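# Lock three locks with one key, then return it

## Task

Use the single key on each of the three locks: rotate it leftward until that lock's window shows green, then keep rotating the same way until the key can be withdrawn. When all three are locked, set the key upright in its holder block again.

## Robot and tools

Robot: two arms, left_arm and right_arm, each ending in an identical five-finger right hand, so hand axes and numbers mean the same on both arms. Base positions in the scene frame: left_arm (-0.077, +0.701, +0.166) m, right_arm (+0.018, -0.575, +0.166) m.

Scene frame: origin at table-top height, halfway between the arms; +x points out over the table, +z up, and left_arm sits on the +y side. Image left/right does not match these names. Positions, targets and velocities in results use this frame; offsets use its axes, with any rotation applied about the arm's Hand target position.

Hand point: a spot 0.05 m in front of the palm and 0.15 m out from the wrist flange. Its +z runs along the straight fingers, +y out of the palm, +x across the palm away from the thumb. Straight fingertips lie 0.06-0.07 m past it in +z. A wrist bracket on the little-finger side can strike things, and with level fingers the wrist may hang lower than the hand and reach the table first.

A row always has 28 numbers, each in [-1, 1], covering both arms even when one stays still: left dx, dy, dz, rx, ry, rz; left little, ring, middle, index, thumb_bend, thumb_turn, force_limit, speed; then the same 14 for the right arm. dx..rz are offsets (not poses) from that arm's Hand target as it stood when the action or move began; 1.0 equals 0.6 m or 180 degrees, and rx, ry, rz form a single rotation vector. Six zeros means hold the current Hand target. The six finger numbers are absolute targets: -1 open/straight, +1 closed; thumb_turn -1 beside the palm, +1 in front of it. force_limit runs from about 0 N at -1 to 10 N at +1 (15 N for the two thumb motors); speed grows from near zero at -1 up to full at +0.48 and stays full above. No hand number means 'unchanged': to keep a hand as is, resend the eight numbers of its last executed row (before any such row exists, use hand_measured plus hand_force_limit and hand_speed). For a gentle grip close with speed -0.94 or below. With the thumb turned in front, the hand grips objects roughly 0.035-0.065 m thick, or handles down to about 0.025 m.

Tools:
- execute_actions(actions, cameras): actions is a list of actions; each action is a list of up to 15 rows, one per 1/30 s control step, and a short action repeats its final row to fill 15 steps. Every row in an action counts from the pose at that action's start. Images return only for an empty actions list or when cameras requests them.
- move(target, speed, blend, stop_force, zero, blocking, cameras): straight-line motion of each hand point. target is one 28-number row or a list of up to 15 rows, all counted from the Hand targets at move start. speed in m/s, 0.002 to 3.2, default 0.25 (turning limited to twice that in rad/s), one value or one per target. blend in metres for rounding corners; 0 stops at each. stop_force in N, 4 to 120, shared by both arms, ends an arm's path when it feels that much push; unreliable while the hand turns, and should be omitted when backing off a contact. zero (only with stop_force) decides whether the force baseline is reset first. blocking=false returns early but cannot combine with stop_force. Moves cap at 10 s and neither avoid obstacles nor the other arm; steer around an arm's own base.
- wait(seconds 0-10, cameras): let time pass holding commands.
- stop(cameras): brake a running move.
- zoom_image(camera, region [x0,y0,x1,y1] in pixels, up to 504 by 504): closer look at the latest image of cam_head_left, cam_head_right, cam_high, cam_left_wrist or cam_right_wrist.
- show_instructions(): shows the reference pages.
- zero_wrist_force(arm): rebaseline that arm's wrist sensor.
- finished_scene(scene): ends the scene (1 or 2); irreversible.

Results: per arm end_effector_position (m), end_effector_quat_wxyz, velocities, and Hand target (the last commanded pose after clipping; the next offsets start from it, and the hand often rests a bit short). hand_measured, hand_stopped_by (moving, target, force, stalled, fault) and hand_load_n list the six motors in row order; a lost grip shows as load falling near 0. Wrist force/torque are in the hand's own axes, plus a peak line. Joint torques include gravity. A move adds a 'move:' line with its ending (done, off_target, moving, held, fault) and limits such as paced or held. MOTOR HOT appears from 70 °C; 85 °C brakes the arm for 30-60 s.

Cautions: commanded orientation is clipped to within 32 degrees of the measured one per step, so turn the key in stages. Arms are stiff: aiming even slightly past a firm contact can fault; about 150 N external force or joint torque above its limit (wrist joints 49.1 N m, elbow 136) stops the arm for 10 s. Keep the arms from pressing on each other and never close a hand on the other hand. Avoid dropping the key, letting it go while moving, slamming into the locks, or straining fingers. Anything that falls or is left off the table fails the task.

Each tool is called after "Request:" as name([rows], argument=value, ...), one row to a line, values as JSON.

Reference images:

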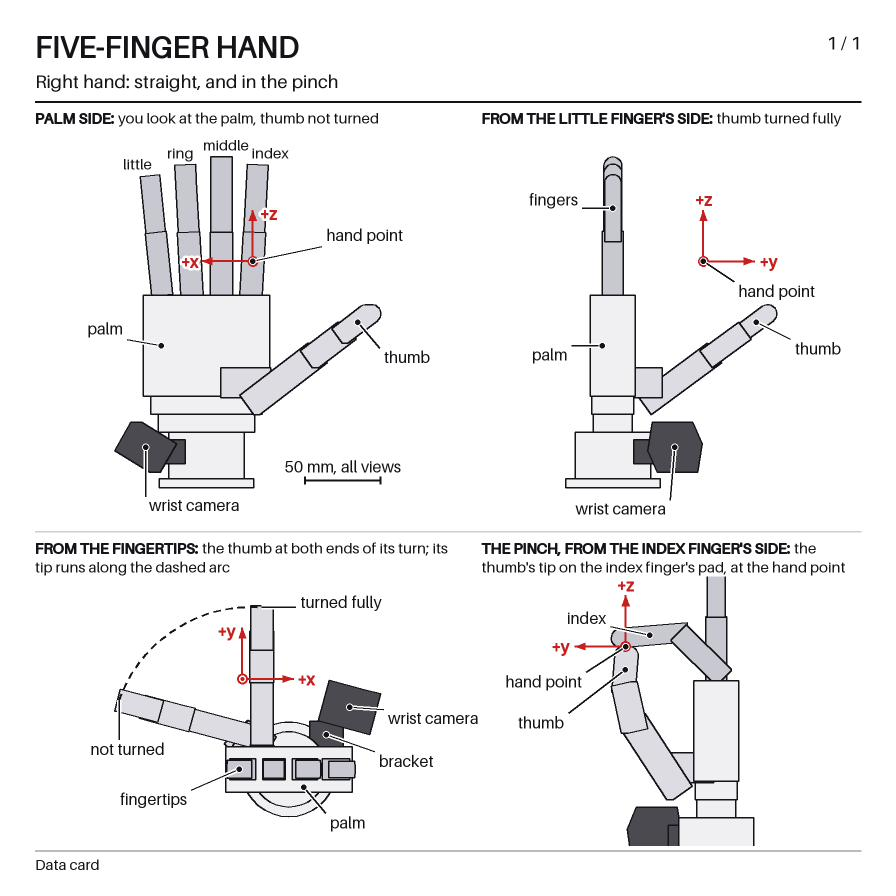

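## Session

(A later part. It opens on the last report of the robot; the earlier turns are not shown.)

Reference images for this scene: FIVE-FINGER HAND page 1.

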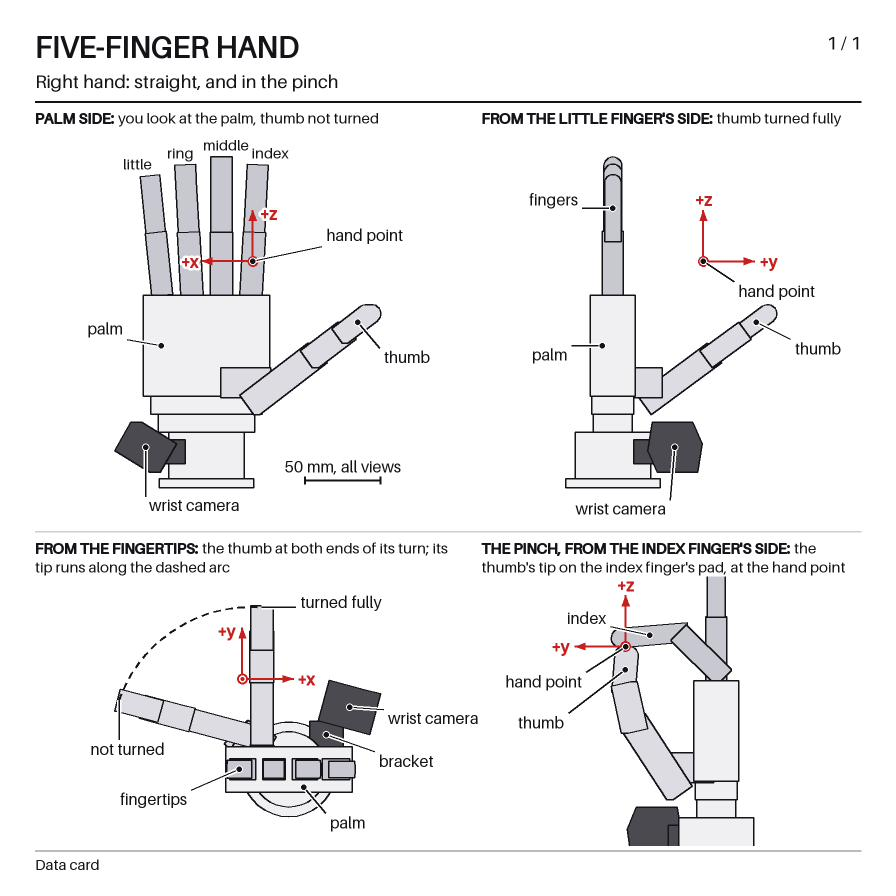

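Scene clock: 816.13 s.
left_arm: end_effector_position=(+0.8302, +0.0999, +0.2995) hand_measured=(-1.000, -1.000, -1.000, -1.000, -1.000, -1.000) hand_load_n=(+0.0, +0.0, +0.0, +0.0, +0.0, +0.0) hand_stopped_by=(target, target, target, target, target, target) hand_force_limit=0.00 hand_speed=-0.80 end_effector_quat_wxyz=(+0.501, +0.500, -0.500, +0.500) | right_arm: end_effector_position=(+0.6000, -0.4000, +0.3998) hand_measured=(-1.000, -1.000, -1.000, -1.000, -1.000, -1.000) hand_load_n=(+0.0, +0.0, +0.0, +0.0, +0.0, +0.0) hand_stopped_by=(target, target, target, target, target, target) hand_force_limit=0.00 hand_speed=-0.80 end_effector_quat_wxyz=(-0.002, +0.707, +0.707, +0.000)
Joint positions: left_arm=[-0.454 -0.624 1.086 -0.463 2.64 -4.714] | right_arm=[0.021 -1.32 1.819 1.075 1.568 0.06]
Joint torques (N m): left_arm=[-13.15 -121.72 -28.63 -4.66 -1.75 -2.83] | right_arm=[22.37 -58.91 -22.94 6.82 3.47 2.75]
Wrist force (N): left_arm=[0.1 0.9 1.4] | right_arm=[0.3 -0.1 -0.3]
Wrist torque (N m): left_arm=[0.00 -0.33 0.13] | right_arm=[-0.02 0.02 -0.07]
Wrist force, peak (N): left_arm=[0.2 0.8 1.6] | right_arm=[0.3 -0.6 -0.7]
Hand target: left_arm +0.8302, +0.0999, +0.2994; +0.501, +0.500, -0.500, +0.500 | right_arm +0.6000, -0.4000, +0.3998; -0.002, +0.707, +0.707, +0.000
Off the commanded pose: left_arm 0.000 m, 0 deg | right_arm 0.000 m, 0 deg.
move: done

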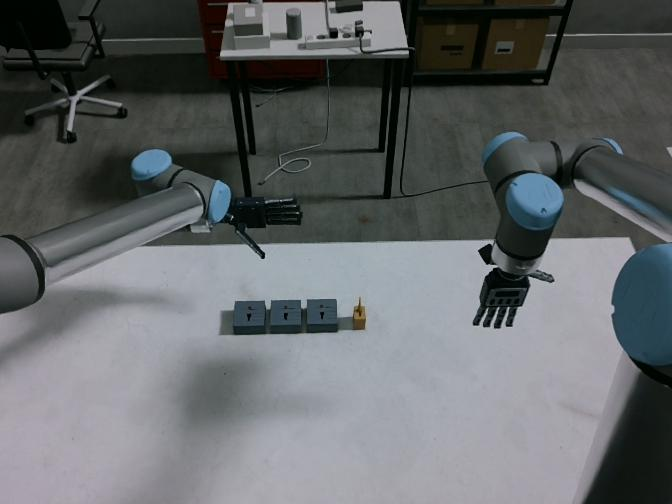

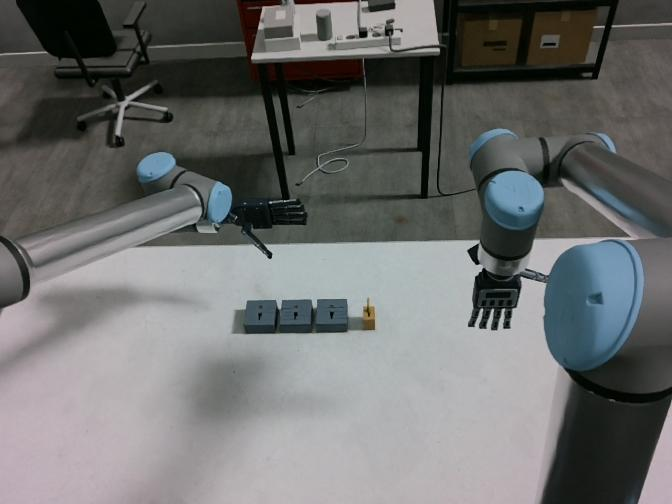

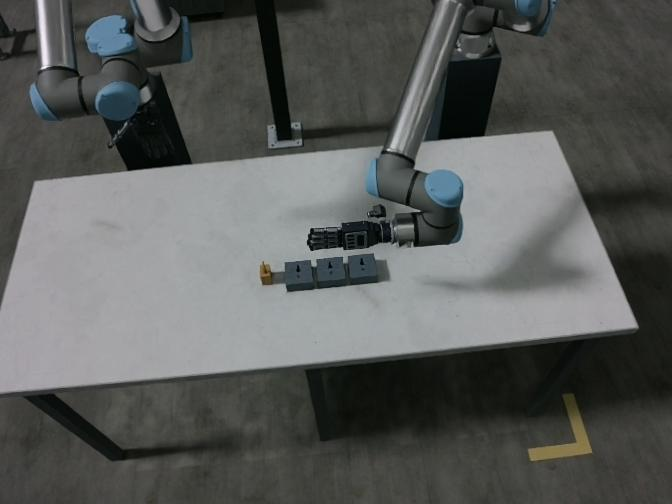

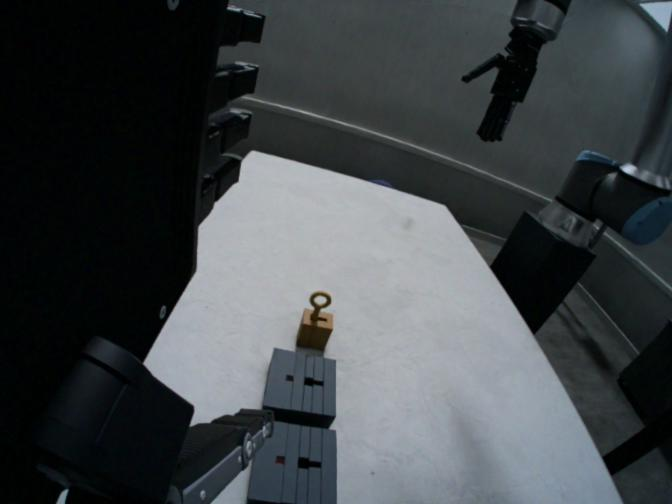

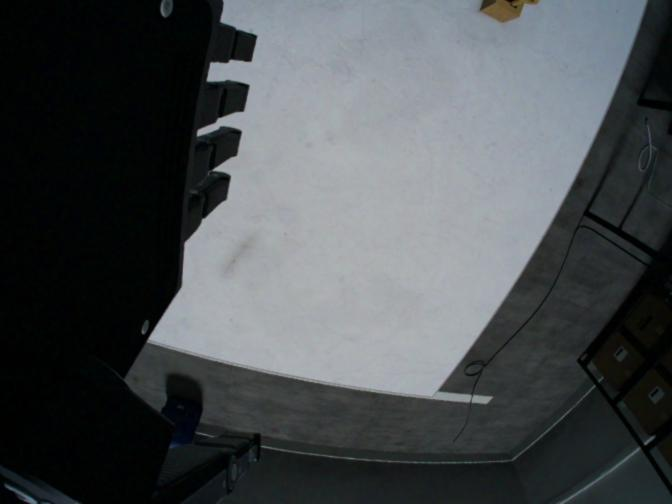

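Request:
execute_actions([
  [[0,0,0,0,0,0,-1,-1,-1,-1,-1,1,-0.5,0,0,0,0,0,0,0,-1,-1,-1,-1,-1,-1,0,-0.8]],
  [[0,0,0,0,0,0,-1,-1,-1,-1,-1,1,-0.5,0,0,0,0,0,0,0,-1,-1,-1,-1,-1,-1,0,-0.8]],
  [[0,0,0,0,0,0,-1,-1,-0.1,-0.1,-0.1,1,-0.6,-0.4,0,0,0,0,0,0,-1,-1,-1,-1,-1,-1,0,-0.8]],
  [[0,0,0,0,0,0,-1,-1,-0.1,-0.1,-0.1,1,-0.6,-0.4,0,0,0,0,0,0,-1,-1,-1,-1,-1,-1,0,-0.8]],
  [[0,0,0,0,0,0,-1,-1,-0.1,-0.1,-0.1,1,-0.6,-0.4,0,0,0,0,0,0,-1,-1,-1,-1,-1,-1,0,-0.8]],
], cameras=["cam_left_wrist"])

Request:
zoom_image(camera="cam_left_wrist", region=[180, 130, 400, 350])

Scene clock: 856.73 s.
left_arm: end_effector_position=(+0.8302, +0.0999, +0.2994) hand_measured=(-1.000, -1.000, -0.100, -0.100, -0.100, +1.000) hand_load_n=(+0.0, +0.0, +0.5, +0.0, +0.0, +0.0) hand_stopped_by=(target, target, target, target, target, target) hand_force_limit=-0.60 hand_speed=-0.40 end_effector_quat_wxyz=(+0.501, +0.500, -0.500, +0.500) | right_arm: end_effector_position=(+0.6000, -0.4000, +0.3998) hand_measured=(-1.000, -1.000, -1.000, -1.000, -1.000, -1.000) hand_load_n=(+0.0, +0.0, +0.0, +0.0, +0.0, +0.0) hand_stopped_by=(target, target, target, target, target, target) hand_force_limit=0.00 hand_speed=-0.80 end_effector_quat_wxyz=(-0.002, +0.707, +0.707, +0.000)
Joint positions: left_arm=[-0.454 -0.624 1.086 -0.464 2.64 -4.714] | right_arm=[0.021 -1.32 1.819 1.075 1.568 0.06]
Joint torques (N m): left_arm=[-10.58 -120.85 -31.41 -3.53 -0.57 -2.34] | right_arm=[23.05 -57.44 -23.77 6.87 3.52 2.45]
Wrist force (N): left_arm=[0.4 1.0 1.4] | right_arm=[0.3 -0.5 -0.3]
Wrist torque (N m): left_arm=[0.02 -0.35 0.16] | right_arm=[-0.09 0.00 -0.07]
Wrist force, peak (N): left_arm=[0.2 1.4 1.3] | right_arm=[0.7 -0.5 -0.5]
Hand target: left_arm +0.8302, +0.0999, +0.2994; +0.501, +0.500, -0.500, +0.500 | right_arm +0.6000, -0.4000, +0.3998; -0.002, +0.707, +0.707, +0.000
Off the commanded pose: left_arm 0.000 m, 0 deg | right_arm 0.000 m, 0 deg.
Images, in order (width x height): cam_left_wrist 672x504.

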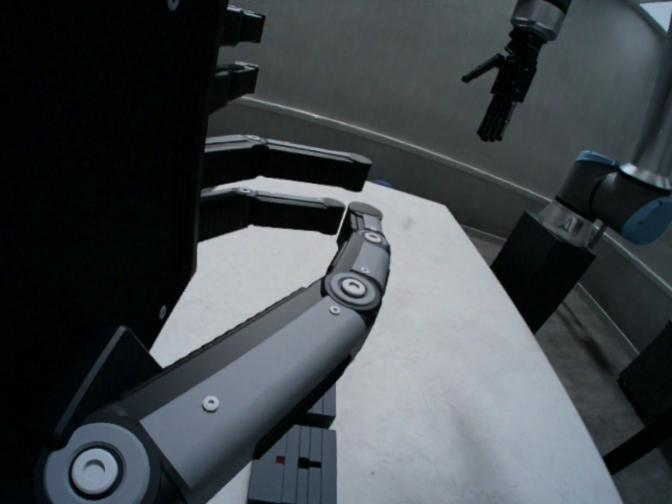

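Scaled by 2.291 from the camera's 672x504 image, which has a finer 960x720 frame.

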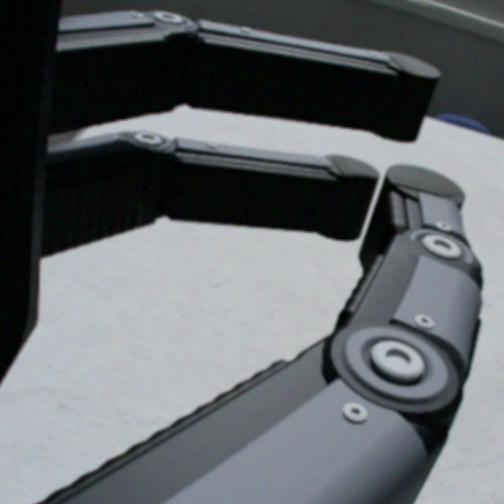

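Request:
execute_actions([
  [[0,0,0,0,0,0,-1,-1,0.2,0.2,0.0,1,-0.7,-0.7,0,0,0,0,0,0,-1,-1,-1,-1,-1,-1,0,-0.8]],
  [[0,0,0,0,0,0,-1,-1,0.2,0.2,0.0,1,-0.7,-0.7,0,0,0,0,0,0,-1,-1,-1,-1,-1,-1,0,-0.8]],
  [[0,0,0,0,0,0,-1,-1,0.2,0.2,0.0,1,-0.7,-0.7,0,0,0,0,0,0,-1,-1,-1,-1,-1,-1,0,-0.8]],
], cameras=["cam_left_wrist"])

Request:
zoom_image(camera="cam_left_wrist", region=[180, 130, 400, 350])

Scene clock: 875.73 s.
left_arm: end_effector_position=(+0.8302, +0.0999, +0.2994) hand_measured=(-1.000, -1.000, +0.200, +0.200, +0.000, +1.000) hand_load_n=(+0.0, +0.0, +0.0, +0.0, +0.0, +0.0) hand_stopped_by=(target, target, target, target, target, target) hand_force_limit=-0.70 hand_speed=-0.70 end_effector_quat_wxyz=(+0.501, +0.500, -0.500, +0.500) | right_arm: end_effector_position=(+0.6000, -0.4000, +0.3998) hand_measured=(-1.000, -1.000, -1.000, -1.000, -1.000, -1.000) hand_load_n=(+0.0, -0.5, -0.5, +0.0, +0.0, +0.0) hand_stopped_by=(target, target, target, target, target, target) hand_force_limit=0.00 hand_speed=-0.80 end_effector_quat_wxyz=(-0.002, +0.707, +0.707, +0.000)
Joint positions: left_arm=[-0.454 -0.624 1.086 -0.464 2.64 -4.714] | right_arm=[0.021 -1.32 1.819 1.075 1.568 0.06]
Joint torques (N m): left_arm=[-9.79 -121.33 -37 1.31 0.94 -2.31] | right_arm=[23.16 -57.03 -24.79 6.59 3.47 2.56]
Wrist force (N): left_arm=[0.5 0.8 1.1] | right_arm=[0.4 -0.3 -0.5]
Wrist torque (N m): left_arm=[0.01 -0.34 0.15] | right_arm=[-0.04 0.00 -0.06]
Wrist force, peak (N): left_arm=[0.4 0.8 1.7] | right_arm=[0.5 -0.6 -0.6]
Hand target: left_arm +0.8302, +0.0999, +0.2994; +0.501, +0.500, -0.500, +0.500 | right_arm +0.6000, -0.4000, +0.3998; -0.002, +0.707, +0.707, +0.000
Off the commanded pose: left_arm 0.000 m, 0 deg | right_arm 0.000 m, 0 deg.
Images, in order (width x height): cam_left_wrist 672x504.

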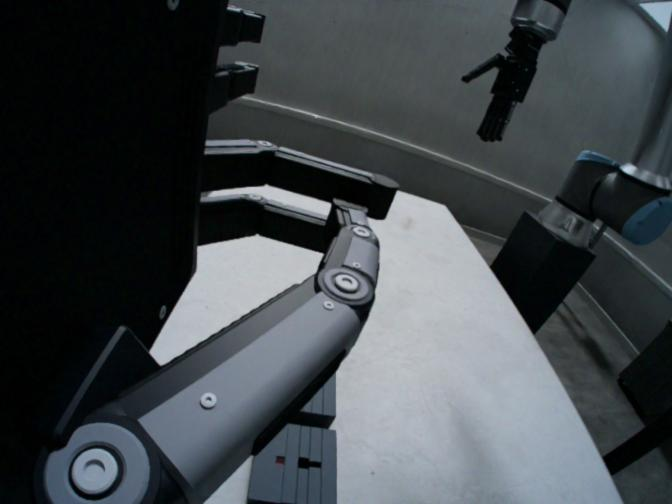

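Scaled by 2.291 from the camera's 672x504 image, which has a finer 960x720 frame.

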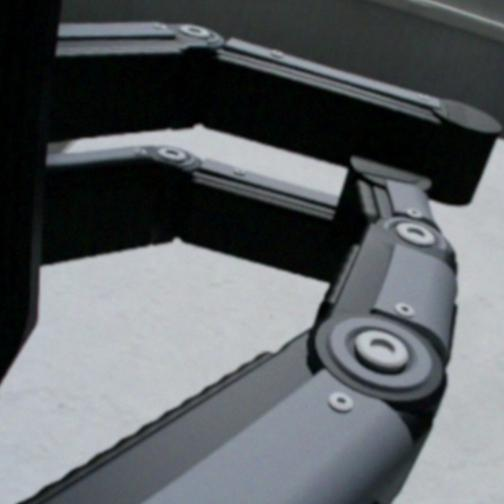

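Request:
execute_actions(actions=[])

Request:
zoom_image(camera="cam_head_left", region=[220, 180, 400, 340])

Request:
zoom_image(camera="cam_head_right", region=[220, 180, 400, 340])

Request:
zoom_image(camera="cam_high", region=[240, 190, 420, 300])

Scene clock: 893.13 s.
left_arm: end_effector_position=(+0.8302, +0.0999, +0.2994) hand_measured=(-1.000, -1.000, +0.200, +0.200, +0.000, +1.000) hand_load_n=(+0.0, +0.0, +0.0, +0.0, +0.0, +0.0) hand_stopped_by=(target, target, target, target, target, target) hand_force_limit=-0.70 hand_speed=-0.70 end_effector_quat_wxyz=(+0.501, +0.500, -0.500, +0.500) | right_arm: end_effector_position=(+0.6000, -0.4000, +0.3998) hand_measured=(-1.000, -1.000, -1.000, -1.000, -1.000, -1.000) hand_load_n=(+0.0, +0.0, +0.0, +0.0, +0.0, +0.0) hand_stopped_by=(target, target, target, target, target, target) hand_force_limit=0.00 hand_speed=-0.80 end_effector_quat_wxyz=(-0.002, +0.707, +0.707, +0.000)
Joint positions: left_arm=[-0.454 -0.624 1.086 -0.464 2.64 -4.714] | right_arm=[0.021 -1.32 1.819 1.075 1.568 0.06]
Joint velocities: within noise
Joint torques (N m): left_arm=[-9.54 -119.76 -41.65 2.04 0.72 -2.44] | right_arm=[21.74 -54.43 -24.9 6.82 3.32 2.73]
Motor temperatures (°C): left_arm=[27 29 25 33 29 29] | right_arm=[24 27 29 27 31 32]
Wrist force (N): left_arm=[0.3 0.8 1.3] | right_arm=[-0.1 -0.3 -0.3]
Wrist torque (N m): left_arm=[0.00 -0.33 0.15] | right_arm=[-0.07 0.06 -0.10]
Wrist force, peak (N): left_arm=[0.3 1.1 1.3] | right_arm=[0.6 -0.3 -0.6]
Hand target: left_arm +0.8302, +0.0999, +0.2994; +0.501, +0.500, -0.500, +0.500 | right_arm +0.6000, -0.4000, +0.3998; -0.002, +0.707, +0.707, +0.000
Off the commanded pose: left_arm 0.000 m, 0 deg | right_arm 0.000 m, 0 deg.

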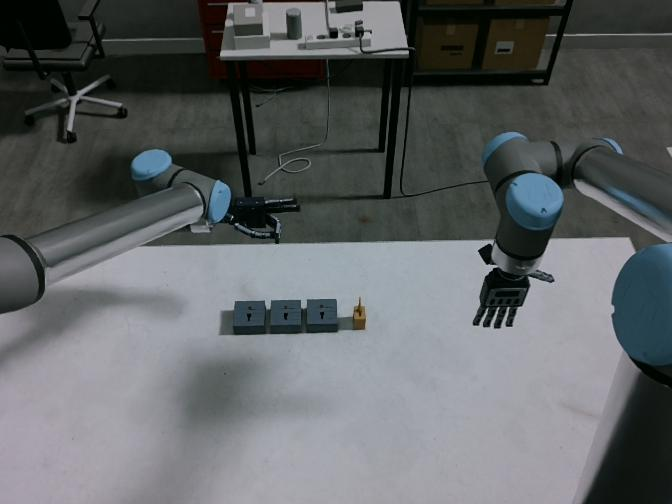

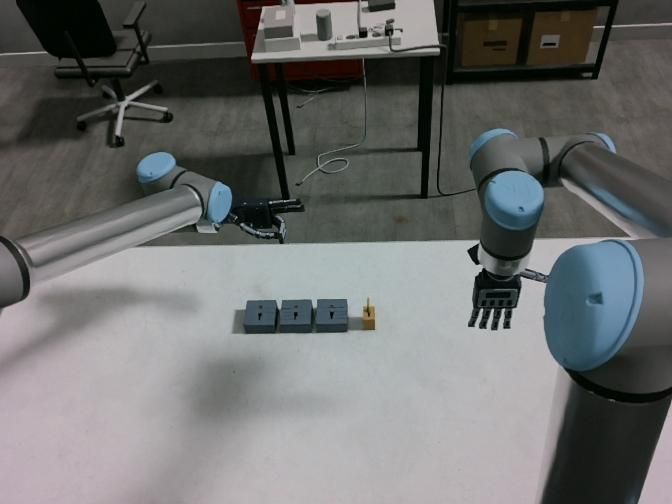

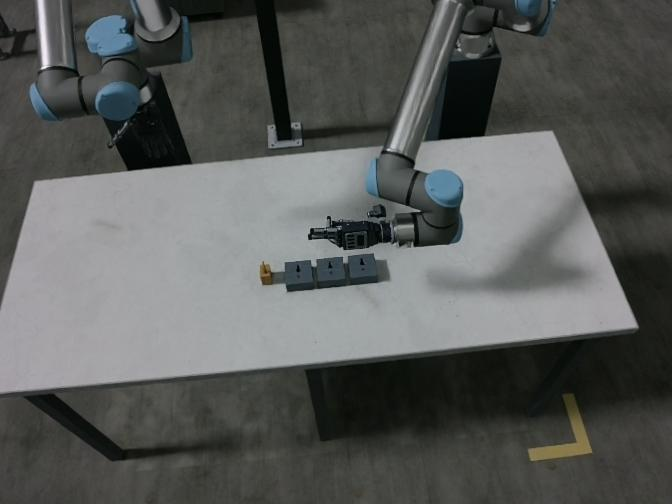

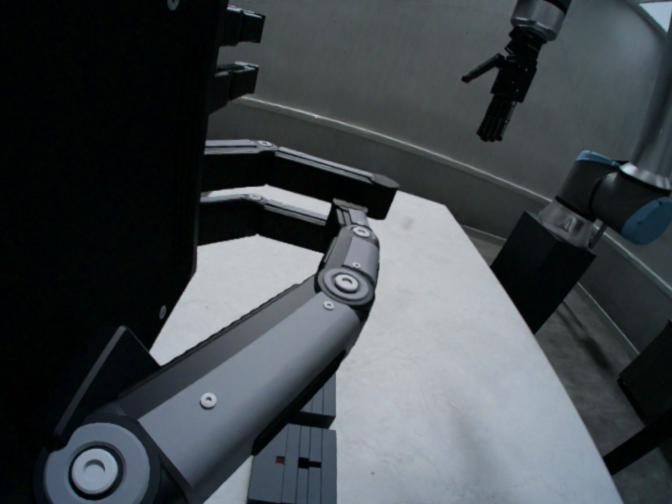

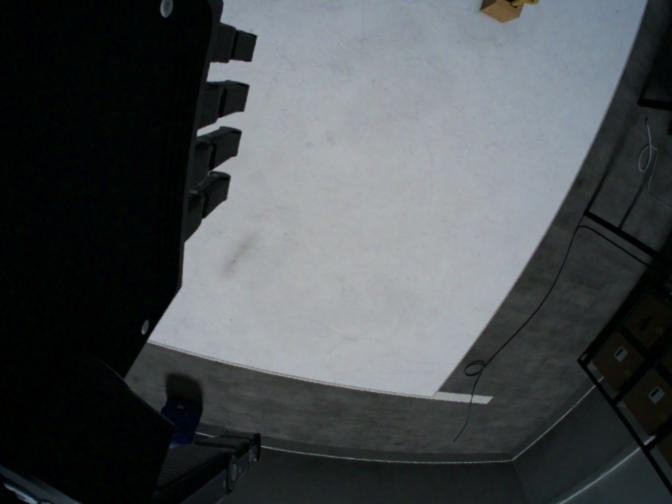

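Scaled by 2.800 from the camera's 672x504 image, which has a finer 960x720 frame.

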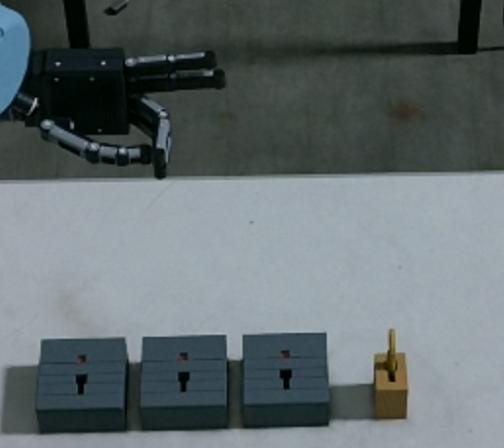

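Scaled by 2.800 from the camera's 672x504 image, which has a finer 960x720 frame.

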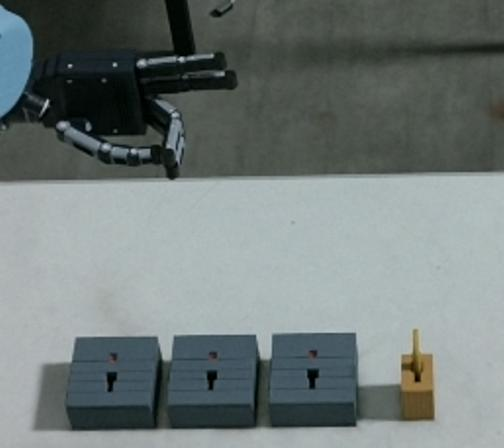

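Scaled by 2.800 from the camera's 672x504 image, which has a finer 960x720 frame.

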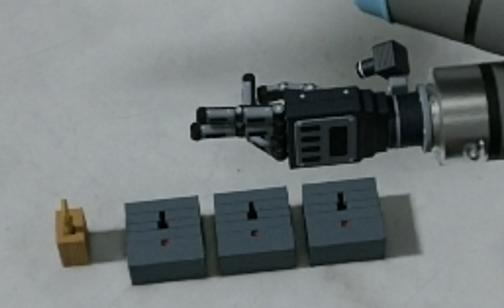

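Request:
move(target=[-0.072,-0.233,-0.232,0,0,0,-1,-1,-1,-1,-1,1,-0.5,0,0,0,0,0,0,0,-1,-1,-1,-1,-1,-1,0,-0.8], speed=0.2, cameras=["all"])

Request:
zoom_image(camera="cam_head_left", region=[270, 240, 400, 350])

Request:
zoom_image(camera="cam_left_wrist", region=[230, 200, 420, 420])

Scene clock: 935.33 s.
left_arm: end_effector_position=(+0.7870, -0.0398, +0.1604) hand_measured=(-1.000, -1.000, -1.000, -1.000, -1.000, +1.000) hand_load_n=(+0.0, +0.0, +0.0, +0.0, +0.0, +0.5) hand_stopped_by=(target, target, target, target, target, target) hand_force_limit=-0.50 hand_speed=0.00 end_effector_quat_wxyz=(+0.501, +0.500, -0.500, +0.500) | right_arm: end_effector_position=(+0.6000, -0.4000, +0.3998) hand_measured=(-1.000, -1.000, -1.000, -1.000, -1.000, -1.000) hand_load_n=(+0.0, +0.0, +0.0, +0.0, +0.0, +0.0) hand_stopped_by=(target, target, target, target, target, target) hand_force_limit=0.00 hand_speed=-0.80 end_effector_quat_wxyz=(-0.002, +0.707, +0.707, +0.000)
Joint positions: left_arm=[-0.592 -0.47 1.051 -0.582 2.501 -4.714] | right_arm=[0.021 -1.32 1.819 1.075 1.568 0.06]
Joint torques (N m): left_arm=[-11.03 -112.27 -49.51 -5.33 -1.79 -1.37] | right_arm=[22.81 -53.91 -24.42 6.69 3.39 2.7]
Wrist force (N): left_arm=[0.4 1.2 1.2] | right_arm=[0.5 -0.2 -0.3]
Wrist torque (N m): left_arm=[0.08 -0.34 0.09] | right_arm=[-0.04 -0.03 -0.06]
Wrist force, peak (N): left_arm=[-0.8 1.7 2.0] | right_arm=[0.4 -0.5 -0.9]
Hand target: left_arm +0.7870, -0.0399, +0.1602; +0.501, +0.500, -0.500, +0.500 | right_arm +0.6000, -0.4000, +0.3998; -0.002, +0.707, +0.707, +0.000
Off the commanded pose: left_arm 0.000 m, 0 deg | right_arm 0.000 m, 0 deg.
move: done

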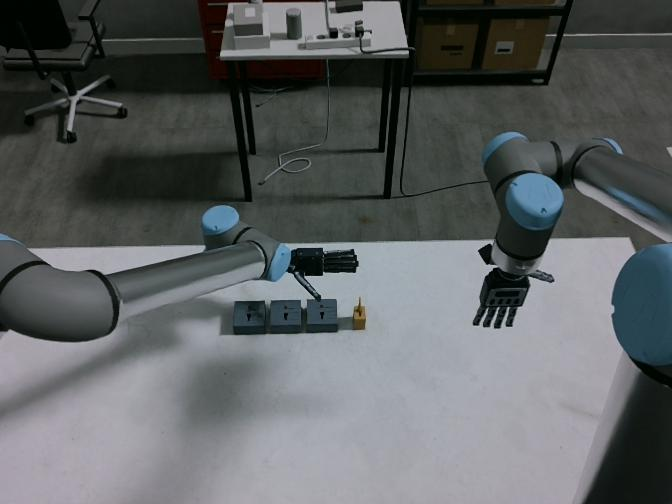

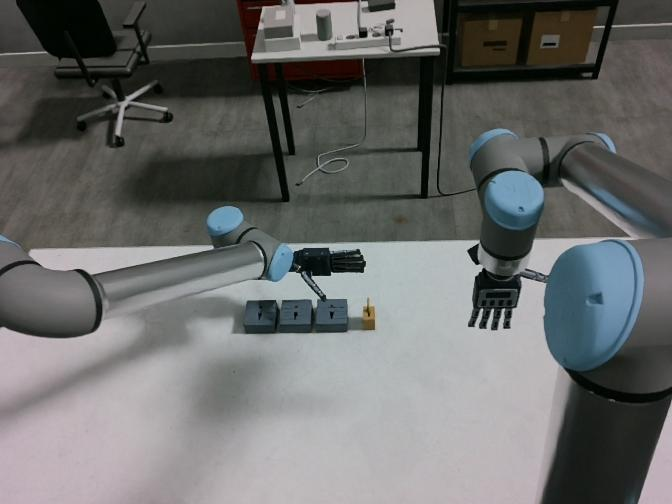

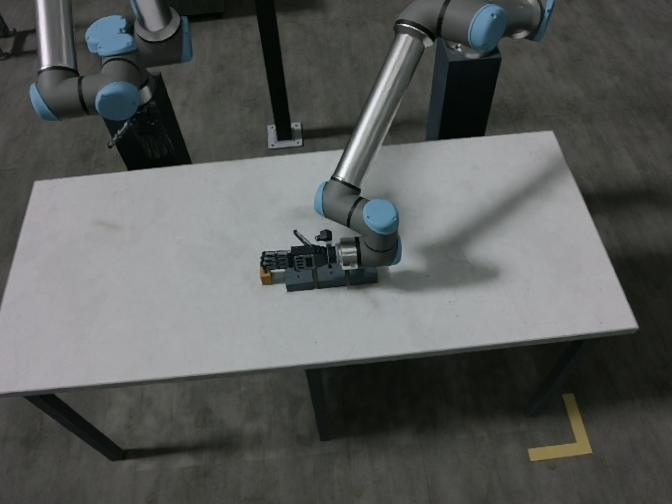

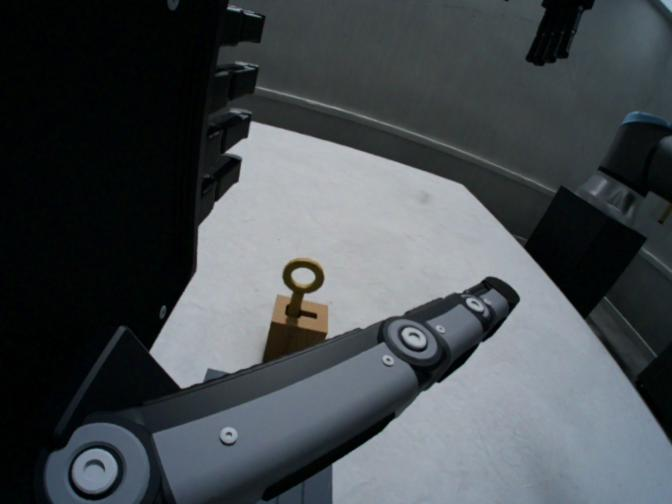

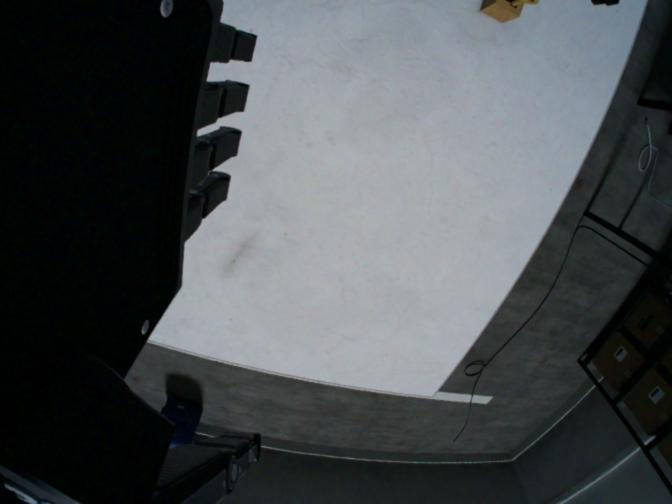

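Scaled by 3.877 from the camera's 672x504 image, which has a finer 960x720 frame.

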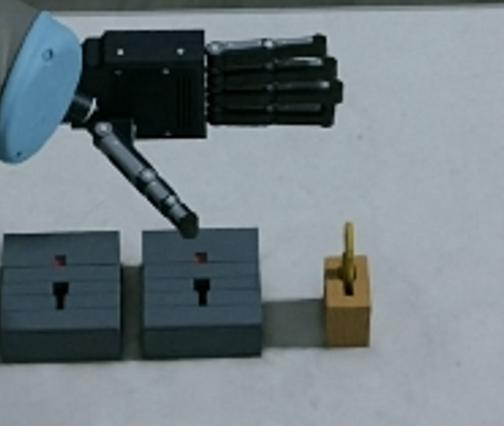

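Scaled by 2.291 from the camera's 672x504 image, which has a finer 960x720 frame.

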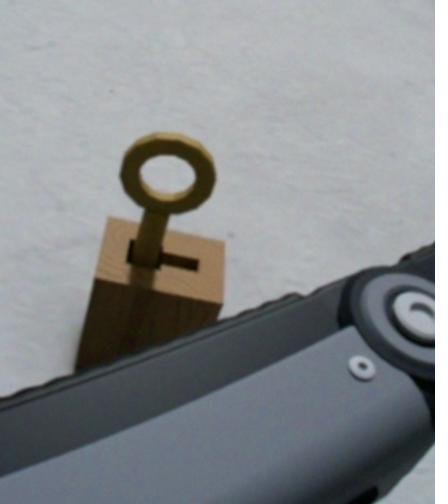

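Request:
move(target=[0,0,0,0,0,0,-1,-1,-1,-1,-1,1,-0.5,0,-0.05,0.417,-0.283,-0.1306,-0.1306,0.4875,-1,-1,-1,-1,-1,-1,0,-0.8], speed=0.3, cameras=["cam_right_wrist","cam_head_left"])

Scene clock: 1047.30 s.
left_arm: end_effector_position=(+0.7870, -0.0399, +0.1602) hand_measured=(-1.000, -1.000, -1.000, -1.000, -1.000, +1.000) hand_load_n=(+0.0, +0.0, +0.0, +0.0, +0.0, +0.0) hand_stopped_by=(target, target, target, target, target, target) hand_force_limit=-0.50 hand_speed=0.00 end_effector_quat_wxyz=(+0.501, +0.500, -0.500, +0.500) | right_arm: end_effector_position=(+0.5700, -0.1498, +0.2300) hand_measured=(-1.000, -1.000, -1.000, -1.000, -1.000, -1.000) hand_load_n=(+0.0, +0.0, +0.0, +0.0, +0.0, +0.0) hand_stopped_by=(target, target, target, target, target, target) hand_force_limit=0.00 hand_speed=-0.80 end_effector_quat_wxyz=(+0.258, +0.001, +0.966, -0.001)
Joint positions: left_arm=[-0.592 -0.47 1.05 -0.582 2.501 -4.714] | right_arm=[0.381 -1.201 2.015 0.275 1.777 -1.201]
Joint torques (N m): left_arm=[-12.89 -105.81 -49.52 -4.7 -1.85 -1.15] | right_arm=[22.08 -47.73 -16.1 -1.18 -2.85 -2.56]
Wrist force (N): left_arm=[0.2 0.8 1.2] | right_arm=[-0.7 0.0 -1.4]
Wrist torque (N m): left_arm=[0.03 -0.32 0.08] | right_arm=[0.11 0.08 0.20]
Wrist force, peak (N): left_arm=[0.2 1.4 1.2] | right_arm=[-0.7 0.0 -1.4]
Hand target: left_arm +0.7870, -0.0399, +0.1602; +0.501, +0.500, -0.500, +0.500 | right_arm +0.5700, -0.1498, +0.2300; +0.258, +0.000, +0.966, -0.001
Off the commanded pose: left_arm 0.000 m, 0 deg | right_arm 0.000 m, 0 deg.
move: done
Images, in order (width x height): cam_head_left 672x504, cam_right_wrist 672x504.

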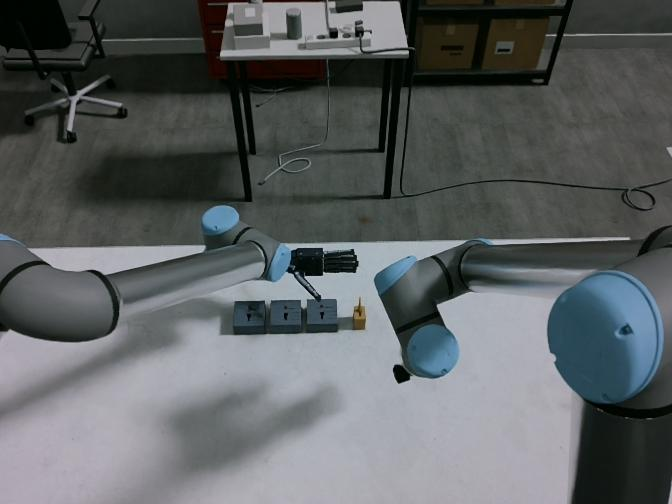

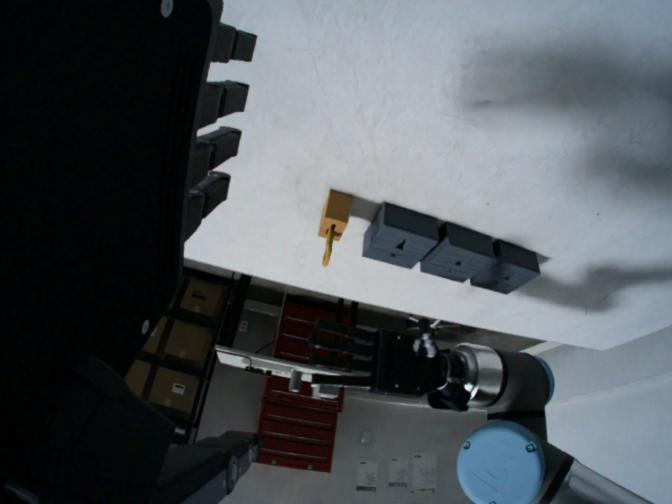

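Request:
zoom_image(camera="cam_right_wrist", region=[280, 170, 480, 420])

Scaled by 2.016 from the camera's 672x504 image, which has a finer 960x720 frame.

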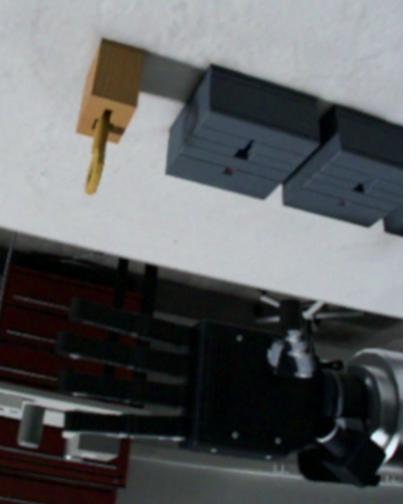

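Request:
move(target=[0,-0.0733,-0.1,0,0,0,-1,-1,-1,-1,-0.7,1,-0.5,0,0,0,0,0,0,0,-1,-1,-1,-1,-1,-1,0,-0.8], speed=0.15, cameras=["cam_right_wrist","cam_left_wrist"])

Request:
zoom_image(camera="cam_right_wrist", region=[280, 170, 480, 370])

Request:
zoom_image(camera="cam_left_wrist", region=[180, 150, 400, 370])

Scene clock: 1061.60 s.
left_arm: end_effector_position=(+0.7870, -0.0839, +0.1003) hand_measured=(-1.000, -1.000, -1.000, -1.000, -0.700, +1.000) hand_load_n=(+0.0, +0.0, +0.0, +0.0, +0.0, +0.5) hand_stopped_by=(target, target, target, target, target, target) hand_force_limit=-0.50 hand_speed=0.00 end_effector_quat_wxyz=(+0.501, +0.500, -0.500, +0.500) | right_arm: end_effector_position=(+0.5700, -0.1498, +0.2300) hand_measured=(-1.000, -1.000, -1.000, -1.000, -1.000, -1.000) hand_load_n=(+0.0, +0.0, +0.0, +0.0, +0.0, +0.0) hand_stopped_by=(target, target, target, target, target, target) hand_force_limit=0.00 hand_speed=-0.80 end_effector_quat_wxyz=(+0.258, +0.000, +0.966, -0.001)
Joint positions: left_arm=[-0.626 -0.372 0.964 -0.593 2.467 -4.714] | right_arm=[0.381 -1.201 2.015 0.274 1.777 -1.201]
Joint torques (N m): left_arm=[-13.85 -104.45 -48.9 2.55 -1.94 2.33] | right_arm=[21.41 -48.99 -14.63 -0.49 -2.93 -2.09]
Wrist force (N): left_arm=[1.0 0.6 1.5] | right_arm=[-0.4 0.2 -1.3]
Wrist torque (N m): left_arm=[-0.06 -0.45 0.14] | right_arm=[0.13 0.05 0.21]
Wrist force, peak (N): left_arm=[-0.1 0.4 2.1] | right_arm=[-0.8 0.0 -1.6]
Hand target: left_arm +0.7870, -0.0839, +0.1002; +0.501, +0.500, -0.500, +0.500 | right_arm +0.5700, -0.1498, +0.2300; +0.258, +0.000, +0.966, -0.001
Off the commanded pose: left_arm 0.000 m, 0 deg | right_arm 0.000 m, 0 deg.
move: done
Images, in order (width x height): cam_left_wrist 672x504, cam_right_wrist 672x504.

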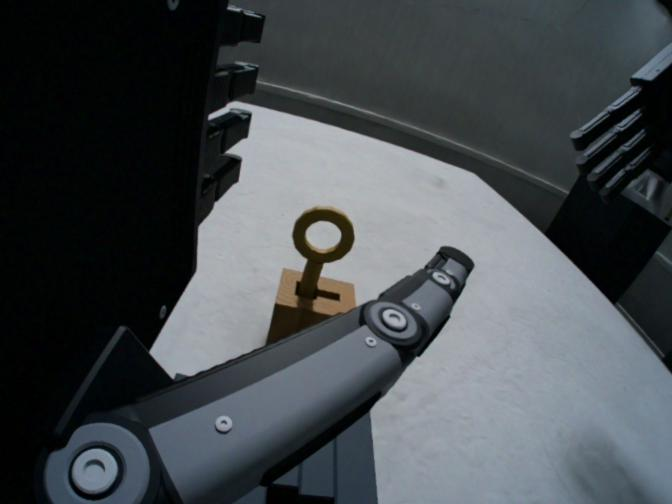

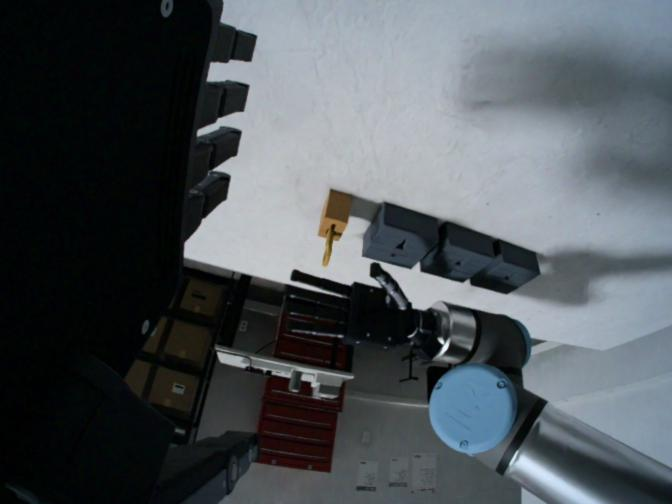

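Scaled by 2.520 from the camera's 672x504 image, which has a finer 960x720 frame.

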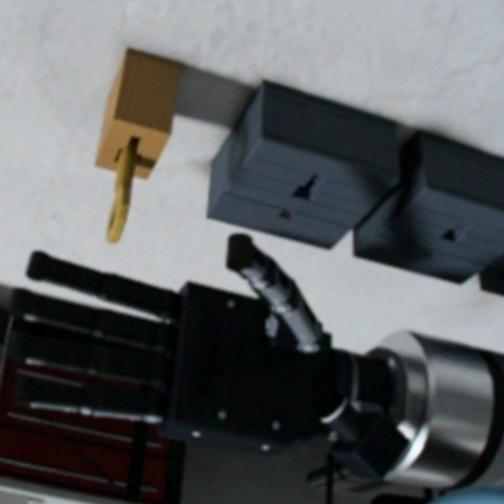

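Scaled by 2.291 from the camera's 672x504 image, which has a finer 960x720 frame.

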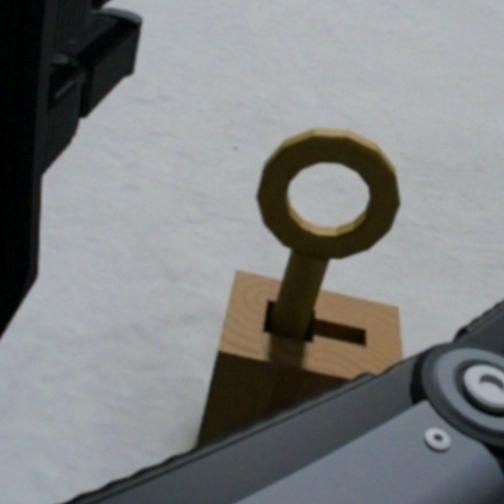

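Request:
move(target=[0.005,-0.06,-0.017,0,0,0,-1,-1,-1,-1,-0.7,1,-0.5,0,0,0,0,0,0,0,-1,-1,-1,-1,-1,-1,0,-0.8], speed=0.1, cameras=["cam_right_wrist","cam_left_wrist","cam_head_left","cam_head_right"])

Request:
zoom_image(camera="cam_right_wrist", region=[280, 180, 440, 340])

Request:
zoom_image(camera="cam_left_wrist", region=[180, 150, 400, 370])

Request:
zoom_image(camera="cam_head_right", region=[290, 250, 410, 350])

Scene clock: 1111.50 s.
left_arm: end_effector_position=(+0.7900, -0.1199, +0.0901) hand_measured=(-1.000, -1.000, -1.000, -1.000, -0.700, +1.000) hand_load_n=(+0.0, +0.0, +0.0, +0.0, +0.0, +0.0) hand_stopped_by=(target, target, target, target, target, target) hand_force_limit=-0.50 hand_speed=0.00 end_effector_quat_wxyz=(+0.501, +0.500, -0.500, +0.500) | right_arm: end_effector_position=(+0.5700, -0.1498, +0.2300) hand_measured=(-1.000, -1.000, -1.000, -1.000, -1.000, -1.000) hand_load_n=(+0.0, +0.0, +0.0, +0.0, +0.0, +0.0) hand_stopped_by=(target, target, target, target, target, target) hand_force_limit=0.00 hand_speed=-0.80 end_effector_quat_wxyz=(+0.258, +0.000, +0.966, -0.001)
Joint positions: left_arm=[-0.651 -0.325 0.881 -0.557 2.443 -4.714] | right_arm=[0.381 -1.201 2.015 0.274 1.777 -1.201]
Joint torques (N m): left_arm=[-14.86 -113.31 -49.57 3.1 -1.89 2.97] | right_arm=[15.96 -50.05 -15.56 -0.45 -2.87 -2.03]
Wrist force (N): left_arm=[0.1 1.0 0.9] | right_arm=[-0.2 0.1 -1.0]
Wrist torque (N m): left_arm=[-0.04 -0.32 0.14] | right_arm=[0.11 0.02 0.21]
Wrist force, peak (N): left_arm=[0.2 0.9 1.9] | right_arm=[-0.4 0.2 -1.8]
Hand target: left_arm +0.7900, -0.1199, +0.0900; +0.501, +0.500, -0.500, +0.500 | right_arm +0.5700, -0.1498, +0.2300; +0.258, +0.000, +0.966, -0.001
Off the commanded pose: left_arm 0.000 m, 0 deg | right_arm 0.000 m, 0 deg.
move: done
Images, in order (width x height): cam_head_left 672x504, cam_head_right 672x504, cam_left_wrist 672x504, cam_right_wrist 672x504.

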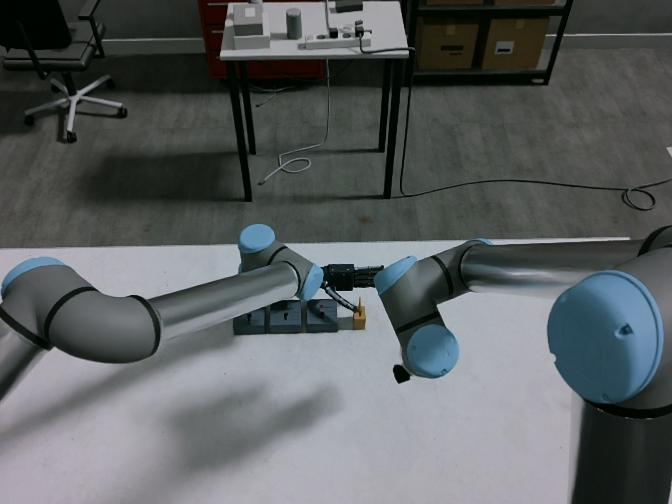

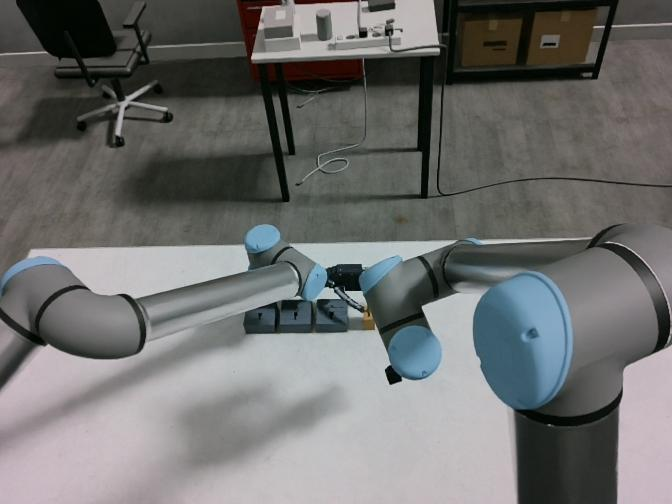

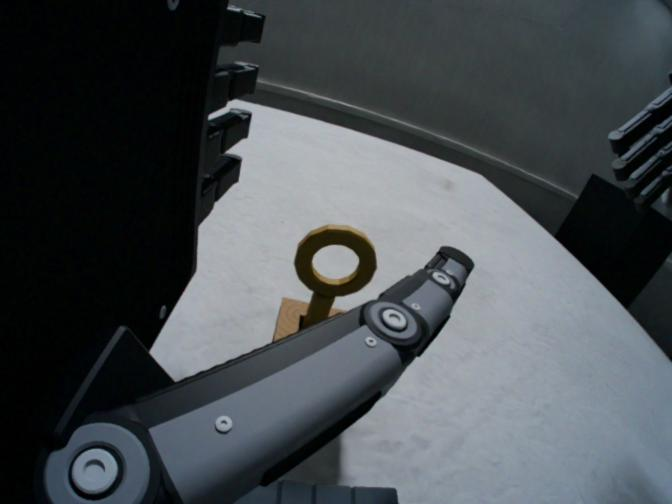

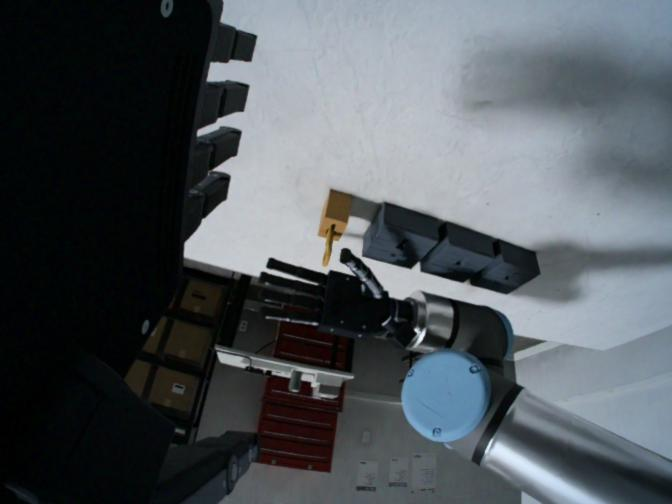

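Scaled by 3.150 from the camera's 672x504 image, which has a finer 960x720 frame.

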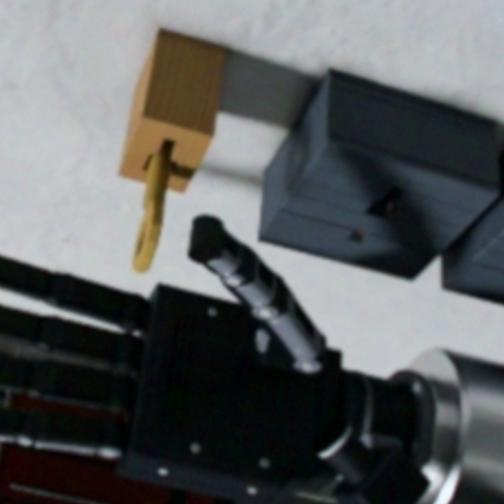

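Scaled by 2.291 from the camera's 672x504 image, which has a finer 960x720 frame.

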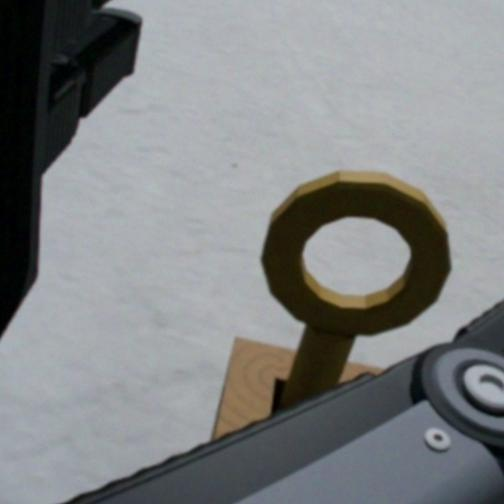

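Scaled by 4.200 from the camera's 672x504 image, which has a finer 960x720 frame.

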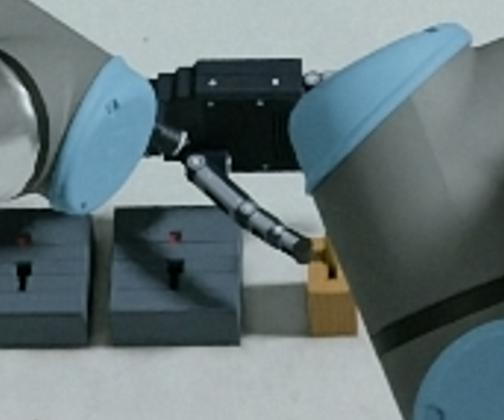

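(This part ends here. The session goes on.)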